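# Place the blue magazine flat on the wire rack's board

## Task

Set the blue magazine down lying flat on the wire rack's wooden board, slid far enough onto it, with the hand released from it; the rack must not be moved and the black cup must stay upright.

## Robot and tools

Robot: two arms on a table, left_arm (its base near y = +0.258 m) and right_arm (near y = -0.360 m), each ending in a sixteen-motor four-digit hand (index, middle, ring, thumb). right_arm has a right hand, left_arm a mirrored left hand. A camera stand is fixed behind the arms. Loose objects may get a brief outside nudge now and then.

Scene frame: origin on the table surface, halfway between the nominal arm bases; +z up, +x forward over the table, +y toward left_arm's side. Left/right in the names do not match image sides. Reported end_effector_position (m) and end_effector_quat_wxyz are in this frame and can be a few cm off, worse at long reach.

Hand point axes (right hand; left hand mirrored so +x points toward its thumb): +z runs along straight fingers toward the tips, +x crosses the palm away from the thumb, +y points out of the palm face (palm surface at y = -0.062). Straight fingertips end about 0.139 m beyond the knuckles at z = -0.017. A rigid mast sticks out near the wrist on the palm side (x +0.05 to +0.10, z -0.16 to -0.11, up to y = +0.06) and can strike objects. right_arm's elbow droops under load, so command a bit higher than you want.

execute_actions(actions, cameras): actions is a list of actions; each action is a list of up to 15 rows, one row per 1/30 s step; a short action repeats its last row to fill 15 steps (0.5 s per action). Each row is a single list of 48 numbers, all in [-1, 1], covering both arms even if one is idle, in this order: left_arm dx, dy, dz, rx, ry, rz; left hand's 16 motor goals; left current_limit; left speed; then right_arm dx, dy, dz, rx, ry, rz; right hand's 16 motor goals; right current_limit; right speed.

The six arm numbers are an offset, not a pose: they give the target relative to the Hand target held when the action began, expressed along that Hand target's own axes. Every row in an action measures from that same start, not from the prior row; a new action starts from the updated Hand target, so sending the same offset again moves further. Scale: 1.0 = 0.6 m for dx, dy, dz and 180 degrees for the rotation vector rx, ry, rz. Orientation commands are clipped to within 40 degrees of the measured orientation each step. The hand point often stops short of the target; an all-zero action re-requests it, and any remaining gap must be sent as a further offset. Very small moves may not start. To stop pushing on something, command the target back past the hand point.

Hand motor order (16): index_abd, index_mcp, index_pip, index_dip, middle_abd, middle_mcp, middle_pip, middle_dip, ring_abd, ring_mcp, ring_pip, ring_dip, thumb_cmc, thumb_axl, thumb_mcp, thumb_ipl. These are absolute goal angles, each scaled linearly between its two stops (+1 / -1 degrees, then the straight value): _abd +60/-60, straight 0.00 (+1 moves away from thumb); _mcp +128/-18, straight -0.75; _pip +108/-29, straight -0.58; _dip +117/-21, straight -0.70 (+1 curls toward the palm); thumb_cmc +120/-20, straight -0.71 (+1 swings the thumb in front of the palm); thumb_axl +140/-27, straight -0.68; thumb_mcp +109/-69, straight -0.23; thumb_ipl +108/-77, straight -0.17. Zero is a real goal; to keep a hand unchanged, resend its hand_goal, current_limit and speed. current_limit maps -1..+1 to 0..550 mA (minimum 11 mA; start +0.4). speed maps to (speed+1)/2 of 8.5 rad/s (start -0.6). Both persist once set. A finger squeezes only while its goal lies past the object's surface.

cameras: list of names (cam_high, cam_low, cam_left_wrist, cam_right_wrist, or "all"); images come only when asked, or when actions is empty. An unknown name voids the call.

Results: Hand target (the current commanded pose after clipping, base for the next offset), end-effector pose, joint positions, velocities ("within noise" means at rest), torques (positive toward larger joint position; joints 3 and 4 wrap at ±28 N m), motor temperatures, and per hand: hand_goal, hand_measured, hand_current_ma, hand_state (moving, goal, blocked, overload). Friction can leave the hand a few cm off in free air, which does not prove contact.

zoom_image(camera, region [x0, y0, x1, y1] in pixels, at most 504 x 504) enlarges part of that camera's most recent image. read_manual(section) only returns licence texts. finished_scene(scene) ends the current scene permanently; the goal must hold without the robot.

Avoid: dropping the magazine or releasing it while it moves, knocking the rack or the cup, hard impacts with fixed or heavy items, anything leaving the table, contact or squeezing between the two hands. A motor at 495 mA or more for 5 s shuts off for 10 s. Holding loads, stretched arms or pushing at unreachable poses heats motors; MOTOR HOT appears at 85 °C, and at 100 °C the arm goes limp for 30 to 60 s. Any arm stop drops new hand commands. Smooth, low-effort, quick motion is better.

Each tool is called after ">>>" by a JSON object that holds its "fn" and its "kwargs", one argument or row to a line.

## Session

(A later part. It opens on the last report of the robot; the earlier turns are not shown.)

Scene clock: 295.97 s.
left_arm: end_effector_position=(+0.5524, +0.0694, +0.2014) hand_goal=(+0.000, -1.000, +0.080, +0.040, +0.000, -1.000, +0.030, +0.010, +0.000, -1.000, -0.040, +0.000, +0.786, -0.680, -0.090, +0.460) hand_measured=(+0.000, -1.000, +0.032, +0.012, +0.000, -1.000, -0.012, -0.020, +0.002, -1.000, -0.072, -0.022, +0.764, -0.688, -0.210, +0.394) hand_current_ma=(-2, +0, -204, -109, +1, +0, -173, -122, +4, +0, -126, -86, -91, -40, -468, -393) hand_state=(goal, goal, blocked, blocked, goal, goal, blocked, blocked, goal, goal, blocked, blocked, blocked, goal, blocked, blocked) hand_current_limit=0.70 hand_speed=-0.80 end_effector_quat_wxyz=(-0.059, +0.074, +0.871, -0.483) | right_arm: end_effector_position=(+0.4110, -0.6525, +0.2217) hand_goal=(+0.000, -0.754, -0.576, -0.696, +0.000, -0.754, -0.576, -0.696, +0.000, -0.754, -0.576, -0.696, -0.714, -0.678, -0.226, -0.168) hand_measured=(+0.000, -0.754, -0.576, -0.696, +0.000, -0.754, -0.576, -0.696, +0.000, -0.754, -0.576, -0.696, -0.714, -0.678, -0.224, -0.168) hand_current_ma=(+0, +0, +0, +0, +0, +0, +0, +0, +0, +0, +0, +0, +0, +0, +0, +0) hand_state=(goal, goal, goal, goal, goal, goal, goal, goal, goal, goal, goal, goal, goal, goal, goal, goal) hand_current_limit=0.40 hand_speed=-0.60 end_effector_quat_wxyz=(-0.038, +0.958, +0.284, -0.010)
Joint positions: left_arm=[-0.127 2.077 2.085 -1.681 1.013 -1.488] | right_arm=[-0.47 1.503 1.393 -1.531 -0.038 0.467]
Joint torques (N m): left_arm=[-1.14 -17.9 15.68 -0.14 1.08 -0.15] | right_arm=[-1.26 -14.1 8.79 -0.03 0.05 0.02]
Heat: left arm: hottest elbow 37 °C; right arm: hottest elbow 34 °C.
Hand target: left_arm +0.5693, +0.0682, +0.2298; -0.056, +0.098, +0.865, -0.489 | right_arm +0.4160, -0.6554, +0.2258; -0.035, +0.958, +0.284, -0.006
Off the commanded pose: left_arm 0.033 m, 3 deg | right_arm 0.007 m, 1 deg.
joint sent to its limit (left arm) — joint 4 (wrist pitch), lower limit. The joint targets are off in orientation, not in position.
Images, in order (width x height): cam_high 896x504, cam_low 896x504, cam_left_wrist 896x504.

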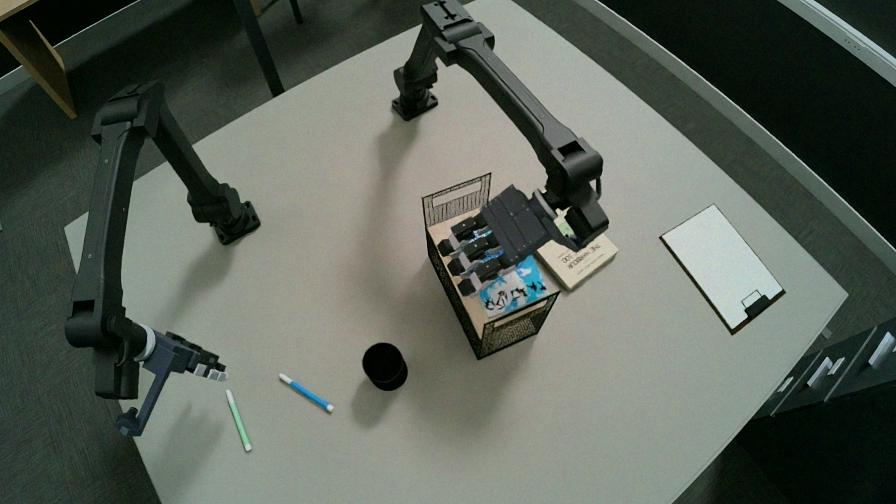

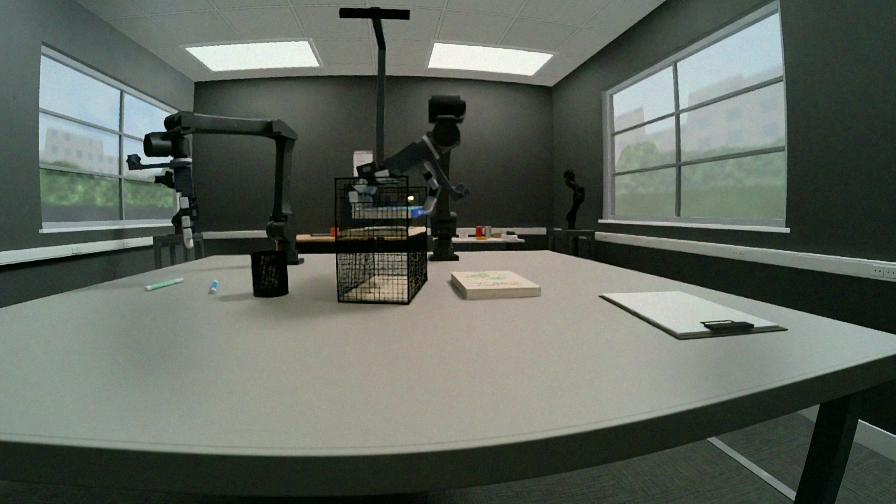

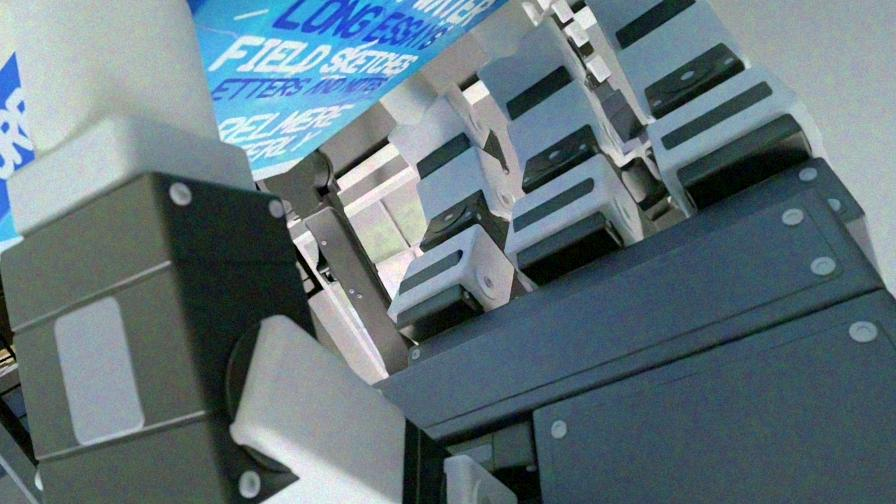

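>>> {"fn": "execute_actions", "kwargs": {
  "actions": [
    [[0.0082,0.013,0.027,0,-0.0119,-0.0072,0,-1,0.08,0.04,0,-1,0.03,0.01,0,-1,-0.04,0,0.786,-0.68,-0.09,0.46,0.7,-0.8,0,0,0,0,0,0,0,-0.754,-0.576,-0.696,0,-0.754,-0.576,-0.696,0,-0.754,-0.576,-0.696,-0.714,-0.678,-0.226,-0.168,0.4,-0.6],[0.0163,0.026,0.054,0,-0.0238,-0.0143,0,-1,0.08,0.04,0,-1,0.03,0.01,0,-1,-0.04,0,0.786,-0.68,-0.09,0.46,0.7,-0.8,0,0,0,0,0,0,0,-0.754,-0.576,-0.696,0,-0.754,-0.576,-0.696,0,-0.754,-0.576,-0.696,-0.714,-0.678,-0.226,-0.168,0.4,-0.6]]
  ],
  "cameras": ["cam_high","cam_low"]
}}

>>> {"fn": "zoom_image", "kwargs": {
  "camera": "cam_high",
  "region": [420, 210, 570, 370]
}}

>>> {"fn": "zoom_image", "kwargs": {
  "camera": "cam_low",
  "region": [320, 160, 460, 310]
}}

Scene clock: 314.87 s.
left_arm: end_effector_position=(+0.5576, +0.0572, +0.1753) hand_goal=(+0.000, -1.000, +0.080, +0.040, +0.000, -1.000, +0.030, +0.010, +0.000, -1.000, -0.040, +0.000, +0.786, -0.680, -0.090, +0.460) hand_measured=(-0.002, -1.000, +0.032, +0.012, +0.002, -1.000, -0.012, -0.016, +0.002, -1.000, -0.070, -0.018, +0.760, -0.690, -0.210, +0.394) hand_current_ma=(-3, +0, -204, -109, +4, +0, -173, -104, +4, +0, -120, -66, -107, -48, -468, -393) hand_state=(goal, goal, blocked, blocked, goal, goal, blocked, blocked, goal, goal, blocked, goal, blocked, goal, blocked, blocked) hand_current_limit=0.70 hand_speed=-0.80 end_effector_quat_wxyz=(-0.052, +0.050, +0.870, -0.487) | right_arm: end_effector_position=(+0.4110, -0.6525, +0.2217) hand_goal=(+0.000, -0.754, -0.576, -0.696, +0.000, -0.754, -0.576, -0.696, +0.000, -0.754, -0.576, -0.696, -0.714, -0.678, -0.226, -0.168) hand_measured=(+0.000, -0.754, -0.576, -0.696, +0.000, -0.754, -0.576, -0.696, +0.000, -0.754, -0.576, -0.696, -0.714, -0.678, -0.224, -0.168) hand_current_ma=(+0, +0, +0, +0, +0, +0, +0, +0, +0, +0, +0, +0, +0, +0, +0, +0) hand_state=(goal, goal, goal, goal, goal, goal, goal, goal, goal, goal, goal, goal, goal, goal, goal, goal) hand_current_limit=0.40 hand_speed=-0.60 end_effector_quat_wxyz=(-0.038, +0.958, +0.284, -0.010)
Joint positions: left_arm=[-0.14 2.069 2.003 -1.515 1.024 -1.608] | right_arm=[-0.47 1.503 1.393 -1.531 -0.038 0.467]
Joint torques (N m): left_arm=[-2.37 -21.19 9.51 0.77 1.01 -0.23] | right_arm=[-1.2 -14.15 8.8 -0.03 0.06 0.02]
Motor temperatures (°C): left_arm=[21 26 42 24 24 21] | right_arm=[26 28 34 20 22 21]
Heat: left arm: hottest elbow 42 °C; right arm: hottest elbow 34 °C.
Hand target: left_arm +0.5554, +0.0512, +0.1998; -0.035, +0.061, +0.868, -0.491 | right_arm +0.4160, -0.6554, +0.2258; -0.035, +0.958, +0.284, -0.006
Off the commanded pose: left_arm 0.025 m, 2 deg | right_arm 0.007 m, 1 deg.
Images, in order (width x height): cam_high 896x504, cam_low 896x504.

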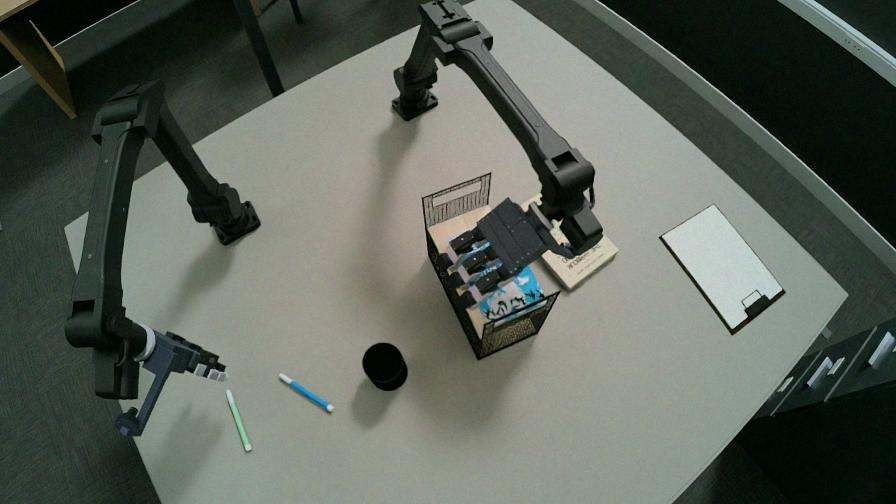

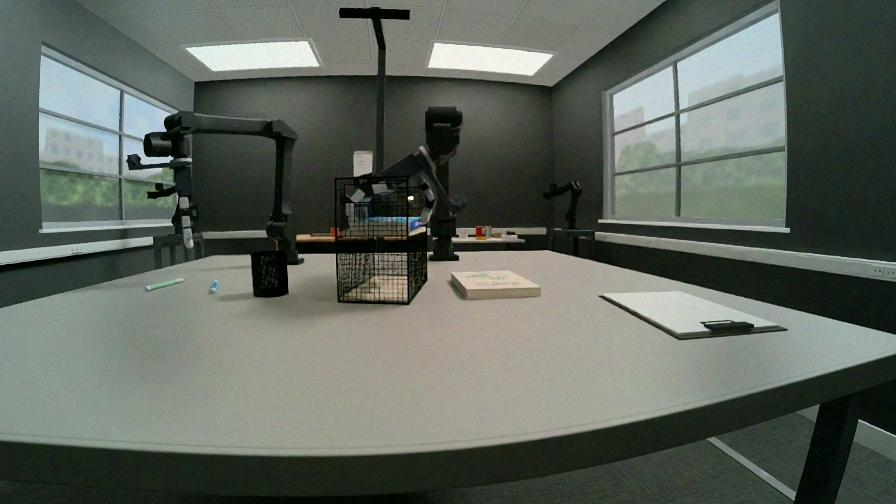

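Scaled by 3.150.

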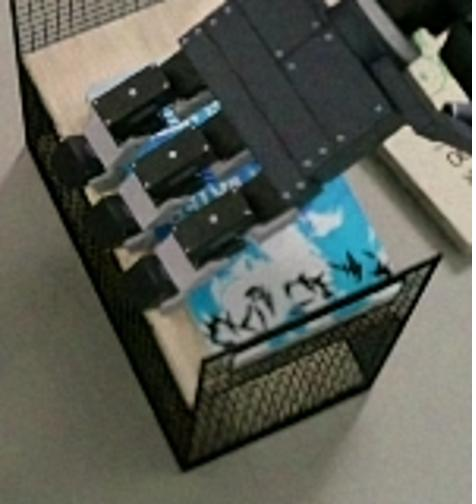

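Scaled by 3.360.

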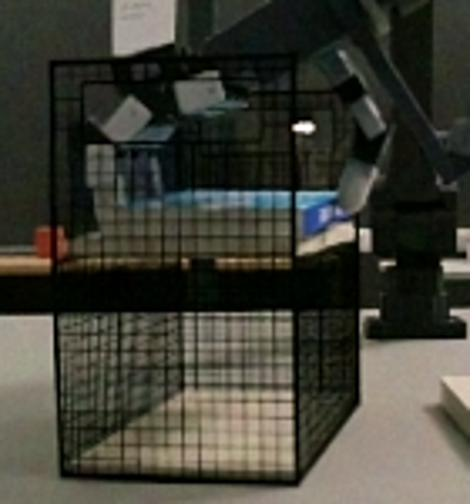

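>>> {"fn": "execute_actions", "kwargs": {
  "actions": [
    [[0.0155,0.0212,0.0232,0,0,0,0,-1,0.08,0.04,0,-1,0.03,0.01,0,-1,-0.04,0,0.786,-0.68,-0.09,0.46,0.7,-0.8,0,0,0,0,0,0,0,-0.754,-0.576,-0.696,0,-0.754,-0.576,-0.696,0,-0.754,-0.576,-0.696,-0.714,-0.678,-0.226,-0.168,0.4,-0.6]]
  ],
  "cameras": ["cam_high","cam_low"]
}}

>>> {"fn": "zoom_image", "kwargs": {
  "camera": "cam_high",
  "region": [420, 210, 570, 370]
}}

>>> {"fn": "zoom_image", "kwargs": {
  "camera": "cam_low",
  "region": [320, 190, 440, 310]
}}

Scene clock: 320.30 s.
left_arm: end_effector_position=(+0.5518, +0.0566, +0.1694) hand_goal=(+0.000, -1.000, +0.080, +0.040, +0.000, -1.000, +0.030, +0.010, +0.000, -1.000, -0.040, +0.000, +0.786, -0.680, -0.090, +0.460) hand_measured=(-0.002, -1.000, +0.032, +0.014, +0.006, -1.000, -0.012, -0.014, +0.002, -1.000, -0.070, -0.016, +0.762, -0.690, -0.210, +0.394) hand_current_ma=(-3, +0, -203, -107, +16, +0, -173, -97, +5, +0, -120, -60, -101, -48, -468, -393) hand_state=(goal, goal, blocked, blocked, goal, goal, blocked, blocked, goal, goal, blocked, goal, blocked, goal, blocked, blocked) hand_current_limit=0.70 hand_speed=-0.80 end_effector_quat_wxyz=(-0.038, +0.054, +0.870, -0.489) | right_arm: end_effector_position=(+0.4110, -0.6525, +0.2217) hand_goal=(+0.000, -0.754, -0.576, -0.696, +0.000, -0.754, -0.576, -0.696, +0.000, -0.754, -0.576, -0.696, -0.714, -0.678, -0.226, -0.168) hand_measured=(+0.000, -0.754, -0.576, -0.696, +0.000, -0.754, -0.576, -0.696, +0.000, -0.754, -0.576, -0.696, -0.714, -0.678, -0.224, -0.168) hand_current_ma=(+0, +0, +0, +0, +0, +0, +0, +0, +0, +0, +0, +0, +0, +0, +0, +0) hand_state=(goal, goal, goal, goal, goal, goal, goal, goal, goal, goal, goal, goal, goal, goal, goal, goal) hand_current_limit=0.40 hand_speed=-0.60 end_effector_quat_wxyz=(-0.038, +0.958, +0.284, -0.010)
Joint positions: left_arm=[-0.142 2.027 1.92 -1.431 1.025 -1.626] | right_arm=[-0.47 1.503 1.393 -1.531 -0.038 0.467]
Joint torques (N m): left_arm=[-2.49 -19.31 8.68 0.72 0.98 -0.25] | right_arm=[-1.2 -14.04 8.79 -0.03 0.05 0.02]
Heat: left arm: hottest elbow 40 °C; right arm: hottest elbow 34 °C.
Hand target: left_arm +0.5454, +0.0472, +0.1817; -0.035, +0.060, +0.868, -0.491 | right_arm +0.4160, -0.6554, +0.2258; -0.035, +0.958, +0.284, -0.006
Off the commanded pose: left_arm 0.017 m, 1 deg | right_arm 0.007 m, 1 deg.
Images, in order (width x height): cam_high 896x504, cam_low 896x504.

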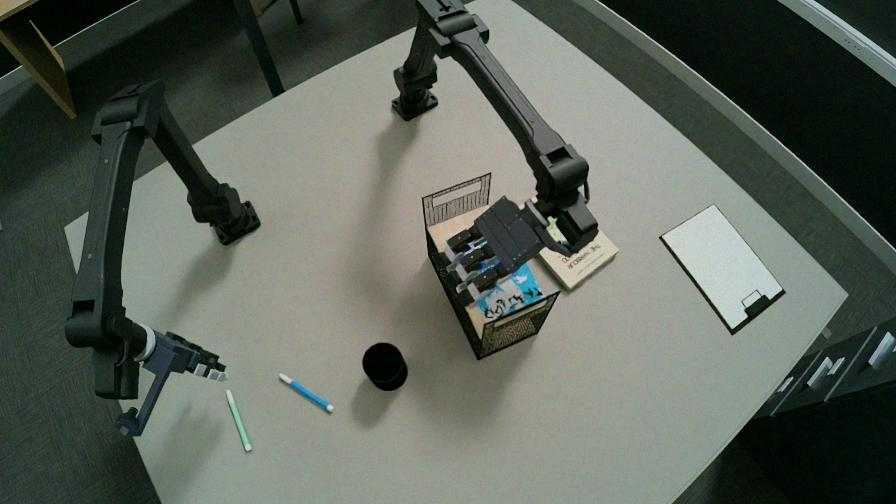

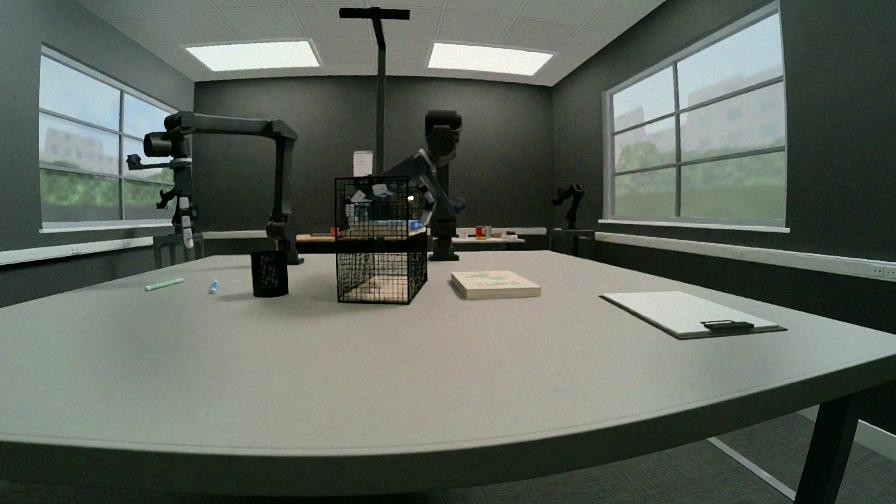

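Scaled by 3.150.

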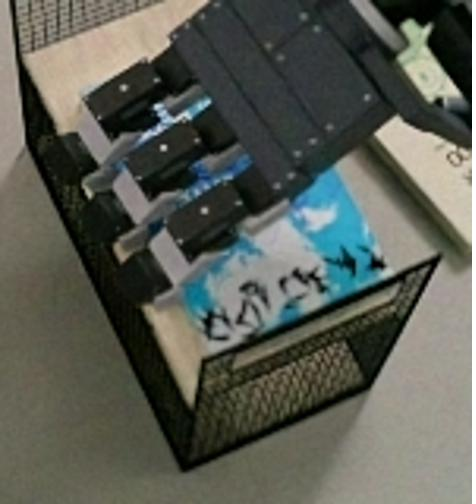

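Scaled by 4.200.

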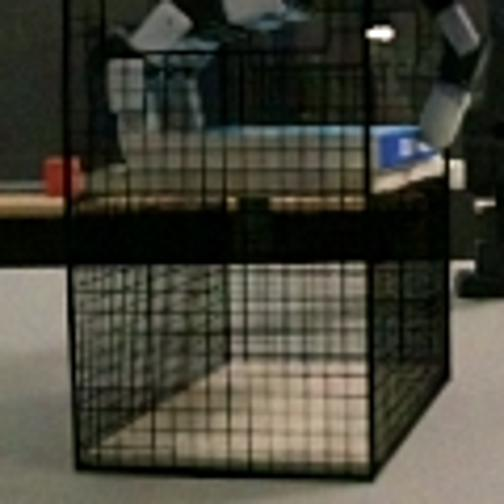

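>>> {"fn": "execute_actions", "kwargs": {
  "actions": [
    [[0.003,0.0171,0.0105,0,0,0,0,-1,0.08,0.04,0,-1,0.03,0.01,0,-1,-0.04,0,0.786,-0.68,-0.09,0.46,0.7,-0.8,0,0,0,0,0,0,0,-0.754,-0.576,-0.696,0,-0.754,-0.576,-0.696,0,-0.754,-0.576,-0.696,-0.714,-0.678,-0.226,-0.168,0.4,-0.6]]
  ],
  "cameras": ["cam_high","cam_low"]
}}

>>> {"fn": "zoom_image", "kwargs": {
  "camera": "cam_low",
  "region": [330, 200, 440, 270]
}}

Scene clock: 323.60 s.
left_arm: end_effector_position=(+0.5506, +0.0564, +0.1683) hand_goal=(+0.000, -1.000, +0.080, +0.040, +0.000, -1.000, +0.030, +0.010, +0.000, -1.000, -0.040, +0.000, +0.786, -0.680, -0.090, +0.460) hand_measured=(+0.000, -1.000, +0.032, +0.024, +0.006, -1.000, -0.012, -0.014, +0.002, -0.998, -0.070, -0.024, +0.770, -0.690, -0.212, +0.394) hand_current_ma=(-1, -1, -203, -60, +17, +0, -173, -95, +5, +4, -120, -99, -61, -43, -468, -393) hand_state=(goal, goal, blocked, goal, goal, goal, blocked, blocked, goal, goal, blocked, blocked, goal, goal, blocked, blocked) hand_current_limit=0.70 hand_speed=-0.80 end_effector_quat_wxyz=(-0.032, +0.054, +0.870, -0.490) | right_arm: end_effector_position=(+0.4110, -0.6525, +0.2217) hand_goal=(+0.000, -0.754, -0.576, -0.696, +0.000, -0.754, -0.576, -0.696, +0.000, -0.754, -0.576, -0.696, -0.714, -0.678, -0.226, -0.168) hand_measured=(+0.000, -0.754, -0.576, -0.696, +0.000, -0.754, -0.576, -0.696, +0.000, -0.754, -0.576, -0.696, -0.714, -0.678, -0.224, -0.168) hand_current_ma=(+0, +0, +0, +0, +0, +0, +0, +0, +0, +0, +0, +0, +0, +0, +0, +0) hand_state=(goal, goal, goal, goal, goal, goal, goal, goal, goal, goal, goal, goal, goal, goal, goal, goal) hand_current_limit=0.40 hand_speed=-0.60 end_effector_quat_wxyz=(-0.038, +0.958, +0.284, -0.010)
Joint positions: left_arm=[-0.142 2.012 1.894 -1.398 1.025 -1.638] | right_arm=[-0.47 1.503 1.393 -1.531 -0.038 0.467]
Joint torques (N m): left_arm=[-3.02 -18.49 8.01 0.79 0.96 -0.09] | right_arm=[-1.2 -14.15 8.8 -0.03 0.05 0.02]
Heat: left arm: hottest elbow 39 °C; right arm: hottest elbow 34 °C.
Hand target: left_arm +0.5436, +0.0473, +0.1696; -0.035, +0.060, +0.868, -0.491 | right_arm +0.4160, -0.6554, +0.2258; -0.035, +0.958, +0.284, -0.006
Off the commanded pose: left_arm 0.012 m, 1 deg | right_arm 0.007 m, 1 deg.
Images, in order (width x height): cam_high 896x504, cam_low 896x504.

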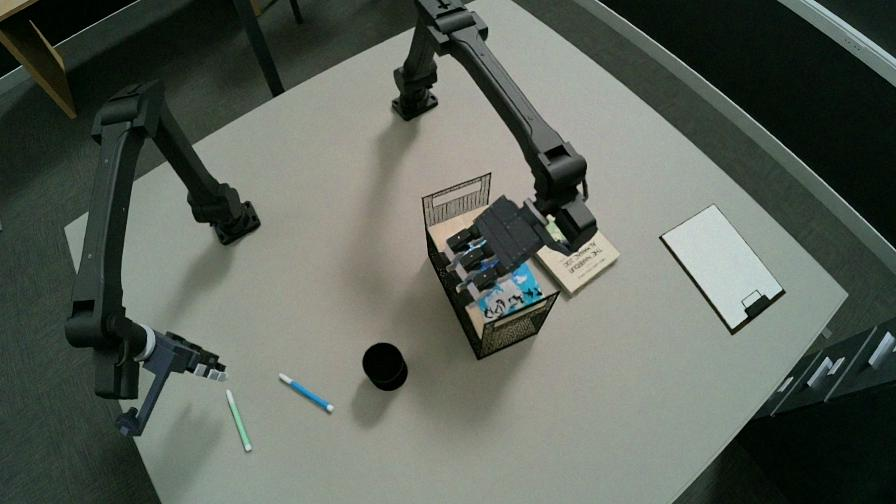

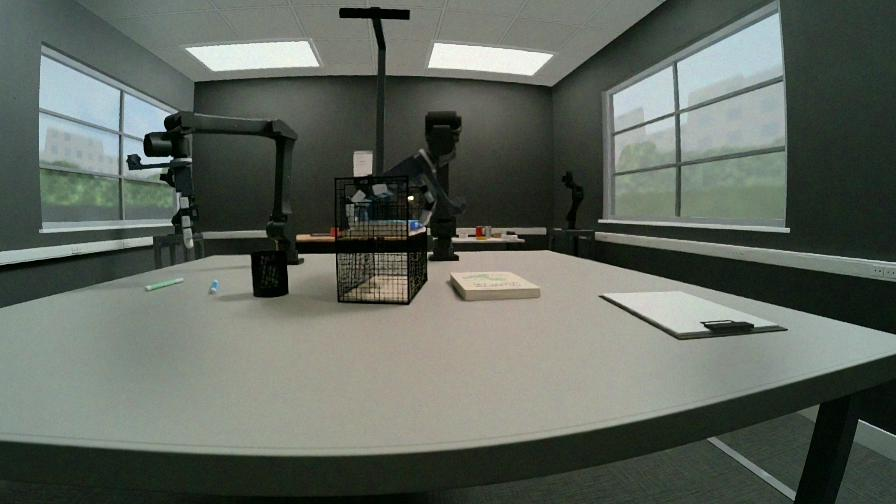

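Scaled by 4.582.

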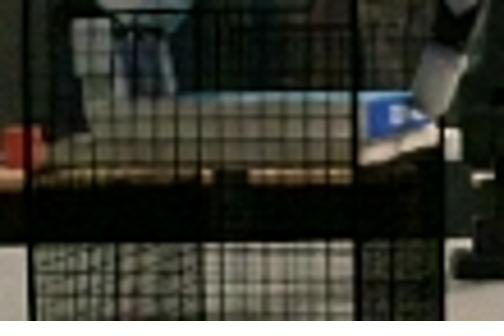

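>>> {"fn": "execute_actions", "kwargs": {
  "actions": [
    [[0,0.0171,0.0103,0,0,0,0,-1,0.08,0.04,0,-1,0.03,0.01,0,-1,-0.04,0,0.786,-0.68,-0.09,0.46,0.7,-0.8,0,0,0,0,0,0,0,-0.754,-0.576,-0.696,0,-0.754,-0.576,-0.696,0,-0.754,-0.576,-0.696,-0.714,-0.678,-0.226,-0.168,0.4,-0.6]]
  ],
  "cameras": ["cam_high","cam_low"]
}}

>>> {"fn": "zoom_image", "kwargs": {
  "camera": "cam_low",
  "region": [330, 200, 440, 270]
}}

>>> {"fn": "zoom_image", "kwargs": {
  "camera": "cam_high",
  "region": [430, 220, 570, 360]
}}

Scene clock: 329.33 s.
left_arm: end_effector_position=(+0.5500, +0.0561, +0.1675) hand_goal=(+0.000, -1.000, +0.080, +0.040, +0.000, -1.000, +0.030, +0.010, +0.000, -1.000, -0.040, +0.000, +0.786, -0.680, -0.090, +0.460) hand_measured=(+0.000, -1.000, +0.032, +0.030, +0.006, -1.000, -0.012, -0.012, +0.002, -0.998, -0.070, -0.026, +0.774, -0.688, -0.216, +0.394) hand_current_ma=(+0, -1, -199, -37, +17, +0, -171, -88, +5, +4, -120, -100, -43, -33, -468, -393) hand_state=(goal, goal, blocked, goal, goal, goal, blocked, blocked, goal, goal, blocked, blocked, goal, goal, blocked, blocked) hand_current_limit=0.70 hand_speed=-0.80 end_effector_quat_wxyz=(-0.027, +0.054, +0.869, -0.491) | right_arm: end_effector_position=(+0.4110, -0.6525, +0.2217) hand_goal=(+0.000, -0.754, -0.576, -0.696, +0.000, -0.754, -0.576, -0.696, +0.000, -0.754, -0.576, -0.696, -0.714, -0.678, -0.226, -0.168) hand_measured=(+0.000, -0.754, -0.576, -0.696, +0.000, -0.754, -0.576, -0.696, +0.000, -0.754, -0.576, -0.696, -0.714, -0.678, -0.224, -0.168) hand_current_ma=(+0, +0, +0, +0, +0, +0, +0, +0, +0, +0, +0, +0, +0, +0, +0, +0) hand_state=(goal, goal, goal, goal, goal, goal, goal, goal, goal, goal, goal, goal, goal, goal, goal, goal) hand_current_limit=0.40 hand_speed=-0.60 end_effector_quat_wxyz=(-0.038, +0.958, +0.284, -0.010)
Joint positions: left_arm=[-0.142 2.002 1.875 -1.374 1.026 -1.646] | right_arm=[-0.47 1.503 1.393 -1.531 -0.038 0.467]
Joint torques (N m): left_arm=[-2.67 -16.97 7.5 0.99 0.89 -0.05] | right_arm=[-1.2 -14.1 8.79 -0.03 0.05 0.02]
Heat: left arm: hottest elbow 38 °C; right arm: hottest elbow 34 °C.
Hand target: left_arm +0.5436, +0.0473, +0.1576; -0.035, +0.060, +0.868, -0.491 | right_arm +0.4160, -0.6554, +0.2258; -0.035, +0.958, +0.284, -0.006
Off the commanded pose: left_arm 0.015 m, 1 deg | right_arm 0.007 m, 1 deg.
Images, in order (width x height): cam_high 896x504, cam_low 896x504.

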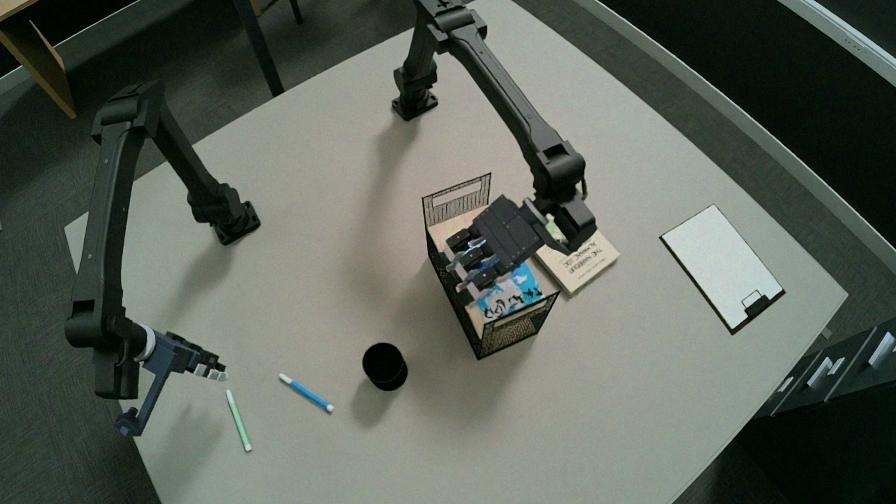

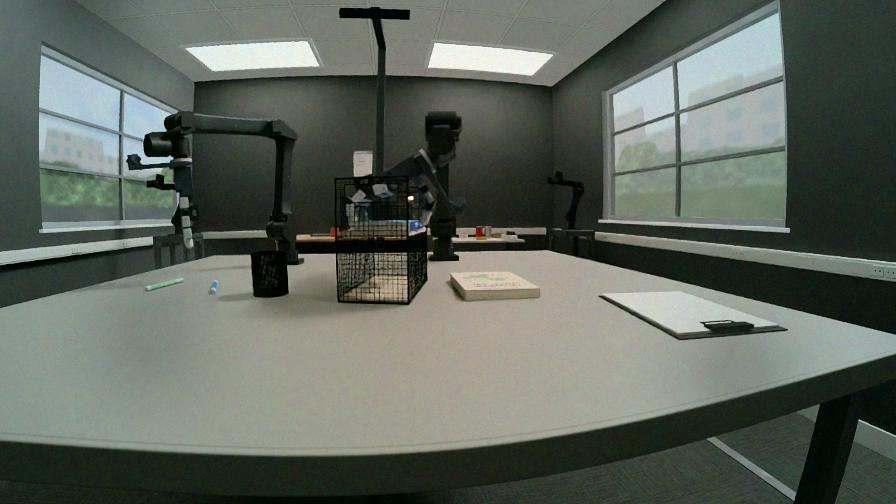

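Scaled by 4.582.

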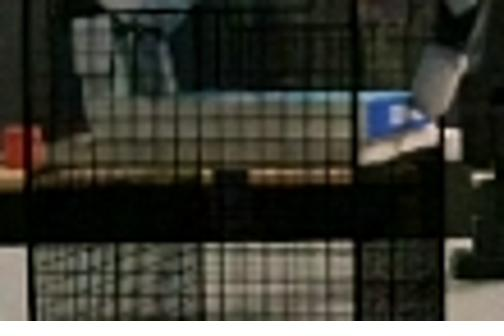

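Scaled by 3.600.

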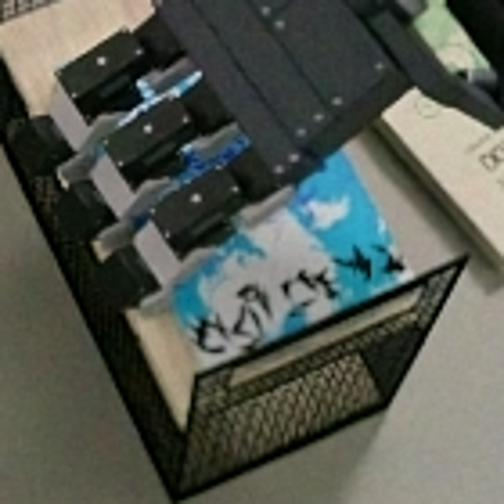

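>>> {"fn": "execute_actions", "kwargs": {
  "actions": [
    [[0,-0.0114,-0.0069,0,0,0,0,-1,0.03,0.02,0,-1,-0.01,-0.015,0,-1,-0.07,-0.025,0.786,-0.68,-0.215,0.394,0.7,-0.8,0,0,0,0,0,0,0,-0.754,-0.576,-0.696,0,-0.754,-0.576,-0.696,0,-0.754,-0.576,-0.696,-0.714,-0.678,-0.226,-0.168,0.4,-0.6]],
    [[0,0,0,0,0,0,0,-1,-0.12,-0.08,0,-1,-0.16,-0.12,0,-1,-0.22,-0.13,0.786,-0.68,-0.215,0.394,0.7,-0.8,0,0,0,0,0,0,0,-0.754,-0.576,-0.696,0,-0.754,-0.576,-0.696,0,-0.754,-0.576,-0.696,-0.714,-0.678,-0.226,-0.168,0.4,-0.6]]
  ],
  "cameras": ["cam_high","cam_low","cam_left_wrist"]
}}

>>> {"fn": "zoom_image", "kwargs": {
  "camera": "cam_low",
  "region": [330, 200, 440, 270]
}}

>>> {"fn": "zoom_image", "kwargs": {
  "camera": "cam_high",
  "region": [430, 220, 570, 360]
}}

Scene clock: 336.67 s.
left_arm: end_effector_position=(+0.5496, +0.0559, +0.1696) hand_goal=(+0.000, -1.000, -0.120, -0.080, +0.000, -1.000, -0.160, -0.120, +0.000, -1.000, -0.220, -0.130, +0.786, -0.680, -0.216, +0.394) hand_measured=(+0.000, -0.982, -0.114, -0.078, +0.004, -0.990, -0.154, -0.118, +0.002, -0.994, -0.214, -0.126, +0.780, -0.682, -0.226, +0.388) hand_current_ma=(+2, +73, +19, +8, +9, +35, +24, +8, +4, +26, +21, +10, -20, -12, -51, -25) hand_state=(goal, goal, goal, goal, goal, goal, goal, goal, goal, goal, goal, goal, goal, goal, goal, goal) hand_current_limit=0.70 hand_speed=-0.80 end_effector_quat_wxyz=(-0.026, +0.055, +0.869, -0.492) | right_arm: end_effector_position=(+0.4110, -0.6525, +0.2217) hand_goal=(+0.000, -0.754, -0.576, -0.696, +0.000, -0.754, -0.576, -0.696, +0.000, -0.754, -0.576, -0.696, -0.714, -0.678, -0.226, -0.168) hand_measured=(+0.000, -0.754, -0.576, -0.696, +0.000, -0.754, -0.576, -0.696, +0.000, -0.754, -0.576, -0.696, -0.714, -0.678, -0.224, -0.168) hand_current_ma=(+0, +0, +0, +0, +0, +0, +0, +0, +0, +0, +0, +0, +0, +0, +0, +0) hand_state=(goal, goal, goal, goal, goal, goal, goal, goal, goal, goal, goal, goal, goal, goal, goal, goal) hand_current_limit=0.40 hand_speed=-0.60 end_effector_quat_wxyz=(-0.038, +0.958, +0.284, -0.010)
Joint positions: left_arm=[-0.142 1.998 1.875 -1.375 1.028 -1.646] | right_arm=[-0.47 1.503 1.393 -1.531 -0.038 0.467]
Joint torques (N m): left_arm=[-2.9 -17.44 8.88 0.43 0.84 -0.03] | right_arm=[-1.2 -14.1 8.8 -0.03 0.05 0.02]
Motor temperatures (°C): left_arm=[21 27 36 24 24 21] | right_arm=[25 28 35 20 22 21]
Heat: left arm: hottest elbow 36 °C; right arm: hottest elbow 35 °C.
Hand target: left_arm +0.5436, +0.0474, +0.1658; -0.035, +0.060, +0.868, -0.491 | right_arm +0.4160, -0.6554, +0.2258; -0.035, +0.958, +0.284, -0.006
Off the commanded pose: left_arm 0.011 m, 1 deg | right_arm 0.007 m, 1 deg.
Images, in order (width x height): cam_high 896x504, cam_low 896x504, cam_left_wrist 896x504.

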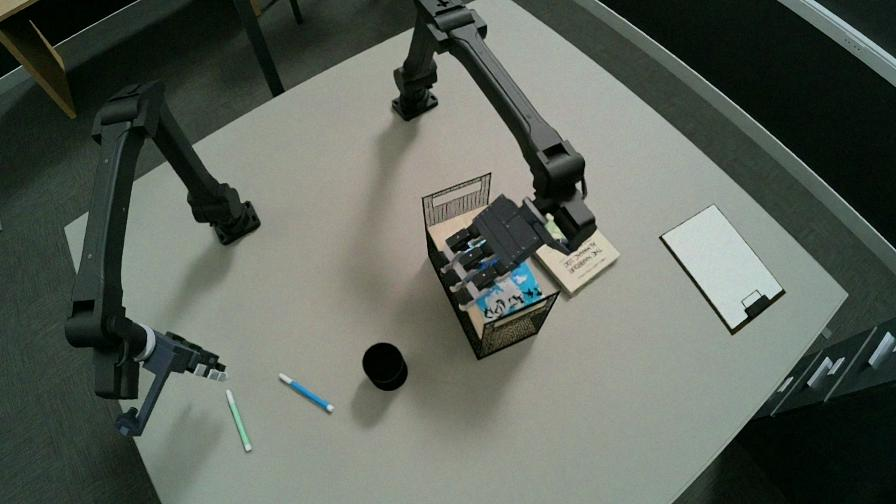

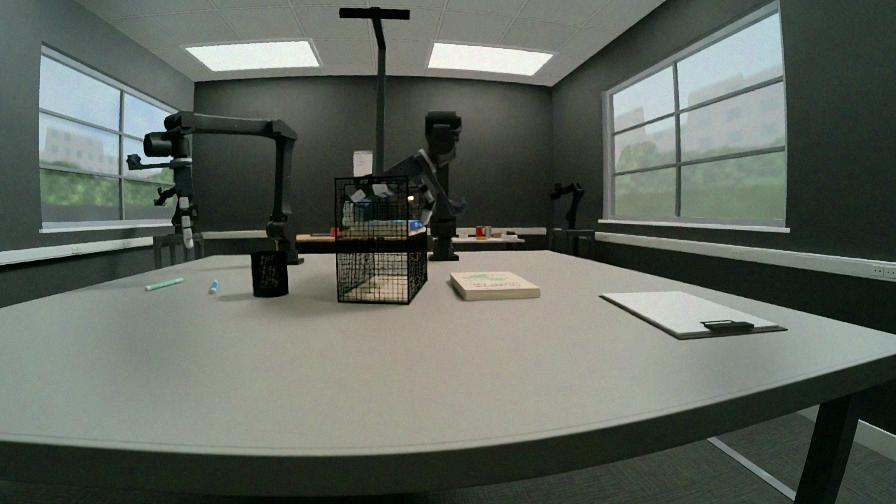

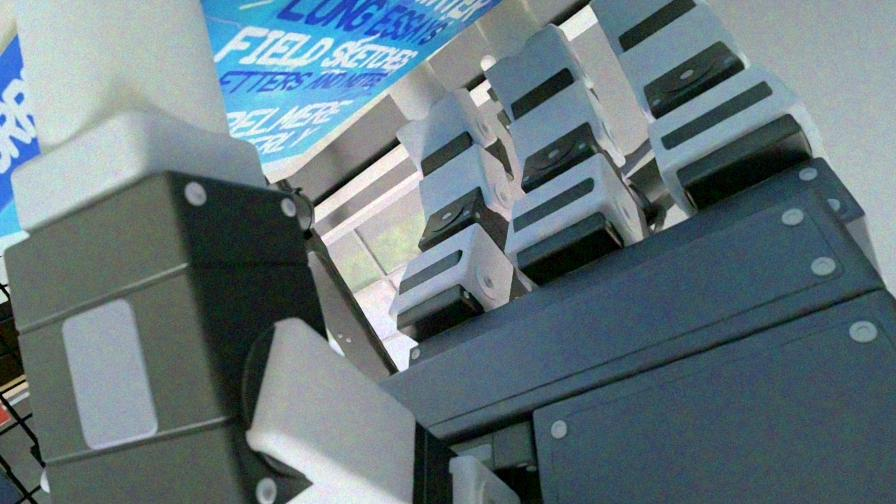

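Scaled by 4.582.

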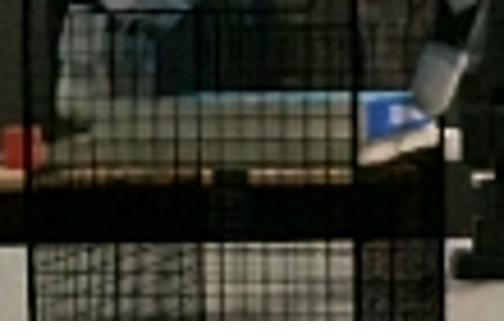

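Scaled by 3.600.

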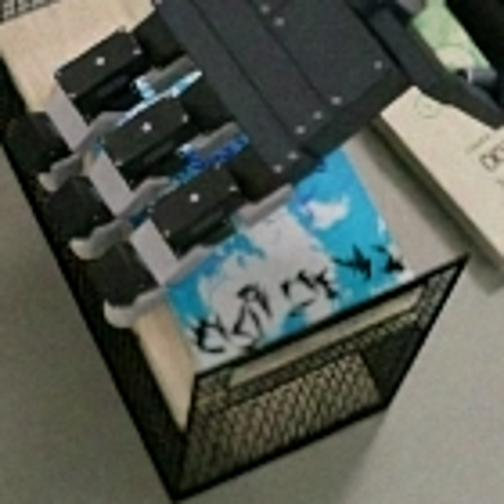

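>>> {"fn": "execute_actions", "kwargs": {
  "actions": [
    [[0,-0.0103,0.0171,0,0,0,0,-1,-0.12,-0.08,0,-1,-0.16,-0.12,0,-1,-0.22,-0.13,0.786,-0.68,-0.216,0.394,0.7,-0.8,0,0,0,0,0,0,0,-0.754,-0.576,-0.696,0,-0.754,-0.576,-0.696,0,-0.754,-0.576,-0.696,-0.714,-0.678,-0.226,-0.168,0.4,-0.6]]
  ],
  "cameras": ["cam_high","cam_low","cam_left_wrist"]
}}

Scene clock: 347.77 s.
left_arm: end_effector_position=(+0.5490, +0.0524, +0.1689) hand_goal=(+0.000, -1.000, -0.120, -0.080, +0.000, -1.000, -0.160, -0.120, +0.000, -1.000, -0.220, -0.130, +0.786, -0.680, -0.216, +0.394) hand_measured=(+0.000, -0.982, -0.114, -0.078, +0.004, -0.990, -0.154, -0.118, +0.002, -0.994, -0.214, -0.126, +0.780, -0.682, -0.244, +0.386) hand_current_ma=(+2, +73, +19, +8, +9, +35, +24, +8, +4, +26, +21, +10, -19, -12, -143, -39) hand_state=(goal, goal, goal, goal, goal, goal, goal, goal, goal, goal, goal, goal, goal, goal, blocked, goal) hand_current_limit=0.70 hand_speed=-0.80 end_effector_quat_wxyz=(-0.029, +0.049, +0.870, -0.490) | right_arm: end_effector_position=(+0.4110, -0.6525, +0.2217) hand_goal=(+0.000, -0.754, -0.576, -0.696, +0.000, -0.754, -0.576, -0.696, +0.000, -0.754, -0.576, -0.696, -0.714, -0.678, -0.226, -0.168) hand_measured=(+0.000, -0.754, -0.576, -0.696, +0.000, -0.754, -0.576, -0.696, +0.000, -0.754, -0.576, -0.696, -0.714, -0.678, -0.224, -0.168) hand_current_ma=(+0, +0, +0, +0, +0, +0, +0, +0, +0, +0, +0, +0, +0, +0, +0, +0) hand_state=(goal, goal, goal, goal, goal, goal, goal, goal, goal, goal, goal, goal, goal, goal, goal, goal) hand_current_limit=0.40 hand_speed=-0.60 end_effector_quat_wxyz=(-0.038, +0.958, +0.284, -0.010)
Joint positions: left_arm=[-0.149 1.998 1.874 -1.362 1.023 -1.671] | right_arm=[-0.47 1.503 1.393 -1.531 -0.038 0.467]
Joint torques (N m): left_arm=[-3.66 -17.32 8.29 1.14 0.95 -0.13] | right_arm=[-1.2 -14.1 8.79 -0.05 0.06 0.02]
Heat: left arm: hottest elbow 34 °C; right arm: hottest elbow 35 °C.
Hand target: left_arm +0.5418, +0.0354, +0.1658; -0.035, +0.060, +0.868, -0.491 | right_arm +0.4160, -0.6554, +0.2258; -0.035, +0.958, +0.284, -0.006
Off the commanded pose: left_arm 0.019 m, 1 deg | right_arm 0.007 m, 1 deg.
Images, in order (width x height): cam_high 896x504, cam_low 896x504, cam_left_wrist 896x504.

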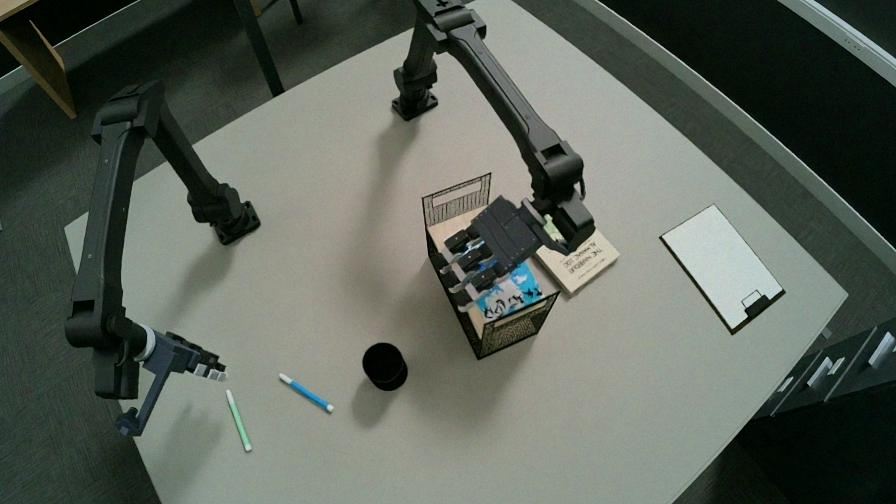

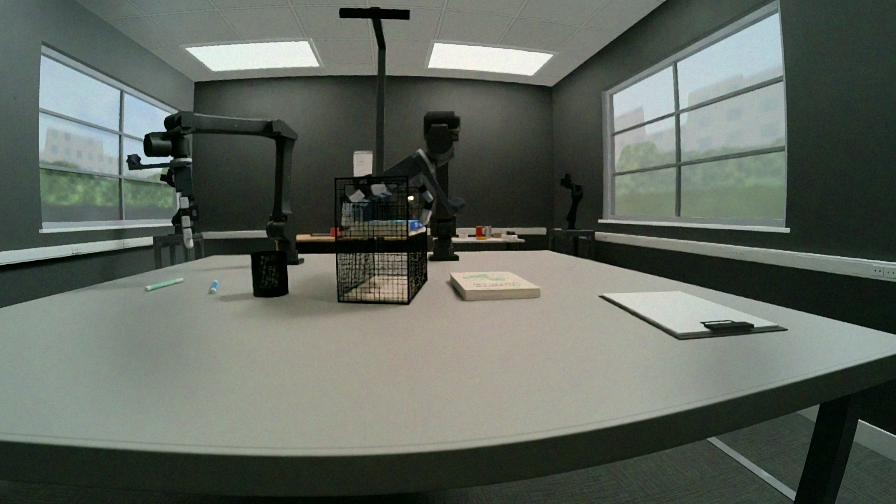

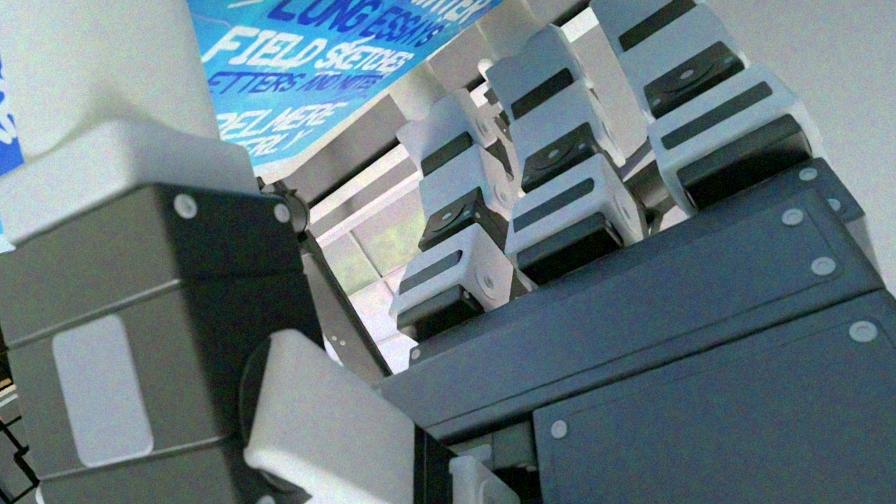

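>>> {"fn": "zoom_image", "kwargs": {
  "camera": "cam_high",
  "region": [400, 160, 640, 370]
}}

>>> {"fn": "zoom_image", "kwargs": {
  "camera": "cam_low",
  "region": [320, 160, 480, 310]
}}

Scaled by 2.100.

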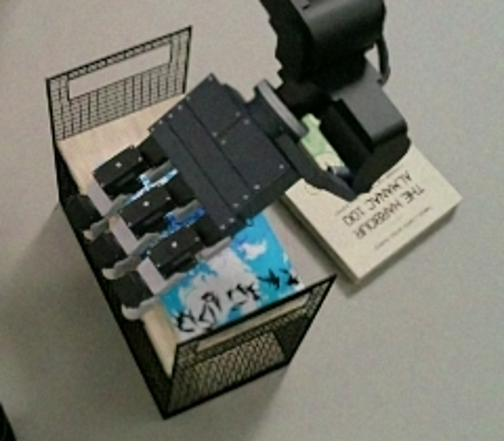

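Scaled by 3.150.

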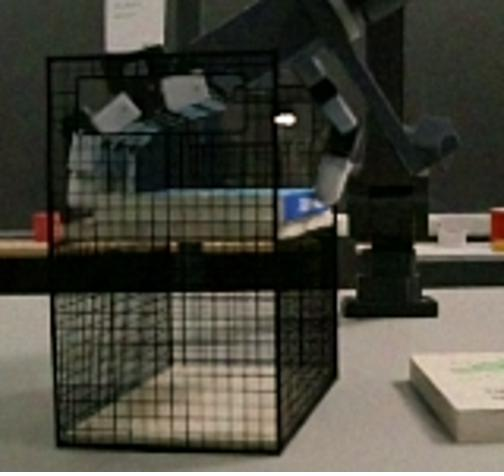

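>>> {"fn": "execute_actions", "kwargs": {
  "actions": [
    [[0,-0.0086,0.0143,0,0,0,0,-1,-0.12,-0.08,0,-1,-0.16,-0.12,0,-1,-0.22,-0.13,0.786,-0.68,-0.216,0.394,0.7,-0.8,0,0,0,0,0,0,0,-0.754,-0.576,-0.696,0,-0.754,-0.576,-0.696,0,-0.754,-0.576,-0.696,-0.714,-0.678,-0.226,-0.168,0.4,-0.6]]
  ],
  "cameras": ["cam_high","cam_low"]
}}

>>> {"fn": "zoom_image", "kwargs": {
  "camera": "cam_high",
  "region": [400, 160, 640, 370]
}}

>>> {"fn": "zoom_image", "kwargs": {
  "camera": "cam_low",
  "region": [320, 160, 480, 310]
}}

Scene clock: 352.03 s.
left_arm: end_effector_position=(+0.5457, +0.0358, +0.1664) hand_goal=(+0.000, -1.000, -0.120, -0.080, +0.000, -1.000, -0.160, -0.120, +0.000, -1.000, -0.220, -0.130, +0.786, -0.680, -0.216, +0.394) hand_measured=(+0.000, -0.982, -0.114, -0.078, +0.004, -0.990, -0.154, -0.118, +0.002, -0.994, -0.214, -0.126, +0.780, -0.682, -0.244, +0.386) hand_current_ma=(+2, +73, +19, +8, +9, +35, +24, +8, +4, +26, +20, +10, -21, -11, -148, -40) hand_state=(goal, goal, goal, goal, goal, goal, goal, goal, goal, goal, goal, goal, goal, goal, blocked, goal) hand_current_limit=0.70 hand_speed=-0.80 end_effector_quat_wxyz=(-0.032, +0.054, +0.870, -0.490) | right_arm: end_effector_position=(+0.4110, -0.6525, +0.2217) hand_goal=(+0.000, -0.754, -0.576, -0.696, +0.000, -0.754, -0.576, -0.696, +0.000, -0.754, -0.576, -0.696, -0.714, -0.678, -0.226, -0.168) hand_measured=(+0.000, -0.754, -0.576, -0.696, +0.000, -0.754, -0.576, -0.696, +0.000, -0.754, -0.576, -0.696, -0.714, -0.678, -0.224, -0.168) hand_current_ma=(+0, +0, +0, +0, +0, +0, +0, +0, +0, +0, +0, +0, +0, +0, +0, +0) hand_state=(goal, goal, goal, goal, goal, goal, goal, goal, goal, goal, goal, goal, goal, goal, goal, goal) hand_current_limit=0.40 hand_speed=-0.60 end_effector_quat_wxyz=(-0.038, +0.958, +0.284, -0.010)
Joint positions: left_arm=[-0.176 1.998 1.866 -1.331 1.022 -1.7] | right_arm=[-0.47 1.503 1.393 -1.531 -0.038 0.467]
Joint torques (N m): left_arm=[-3.25 -17.79 8.54 1.13 0.92 -0.16] | right_arm=[-1.2 -14.1 8.8 -0.03 0.05 0.02]
Heat: left arm: hottest elbow 34 °C; right arm: hottest elbow 35 °C.
Hand target: left_arm +0.5405, +0.0255, +0.1658; -0.035, +0.061, +0.868, -0.491 | right_arm +0.4160, -0.6554, +0.2258; -0.035, +0.958, +0.284, -0.006
Off the commanded pose: left_arm 0.012 m, 1 deg | right_arm 0.007 m, 1 deg.
Images, in order (width x height): cam_high 896x504, cam_low 896x504.

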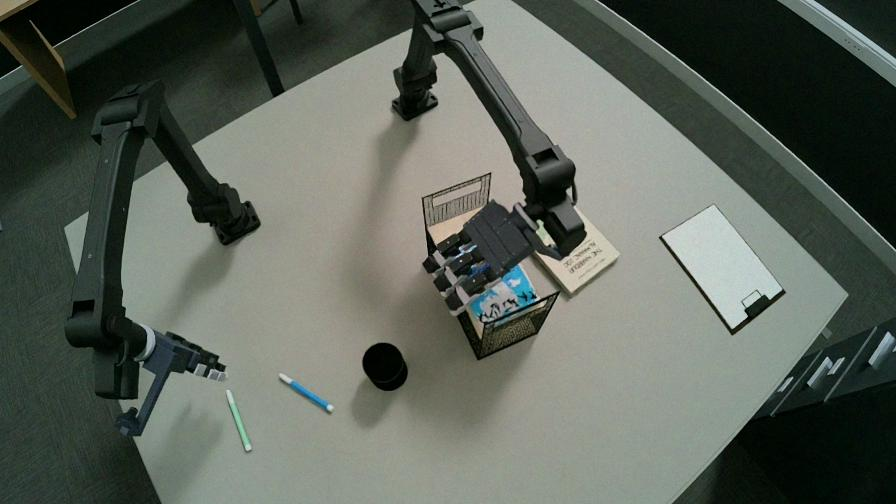

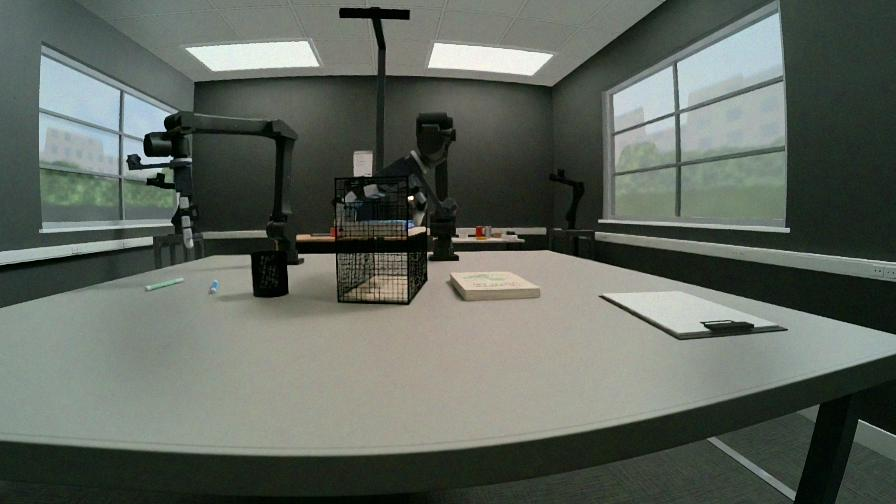

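Scaled by 2.100.

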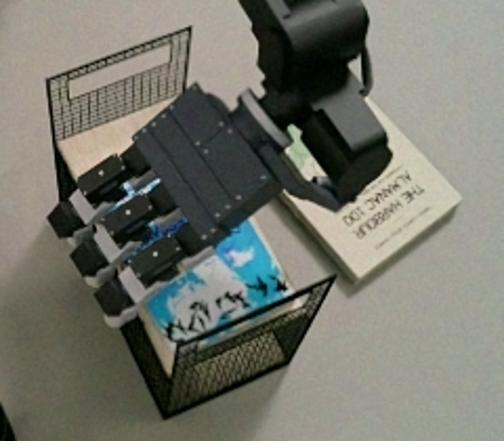

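Scaled by 3.150.

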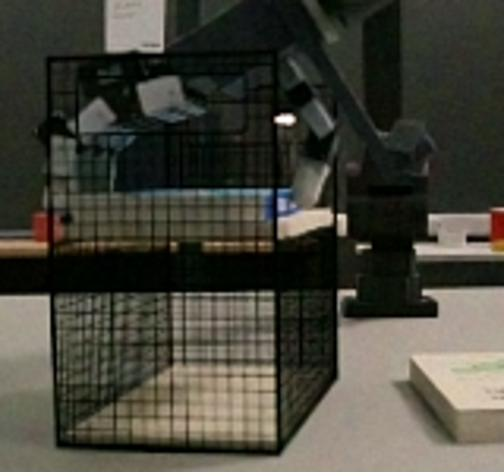

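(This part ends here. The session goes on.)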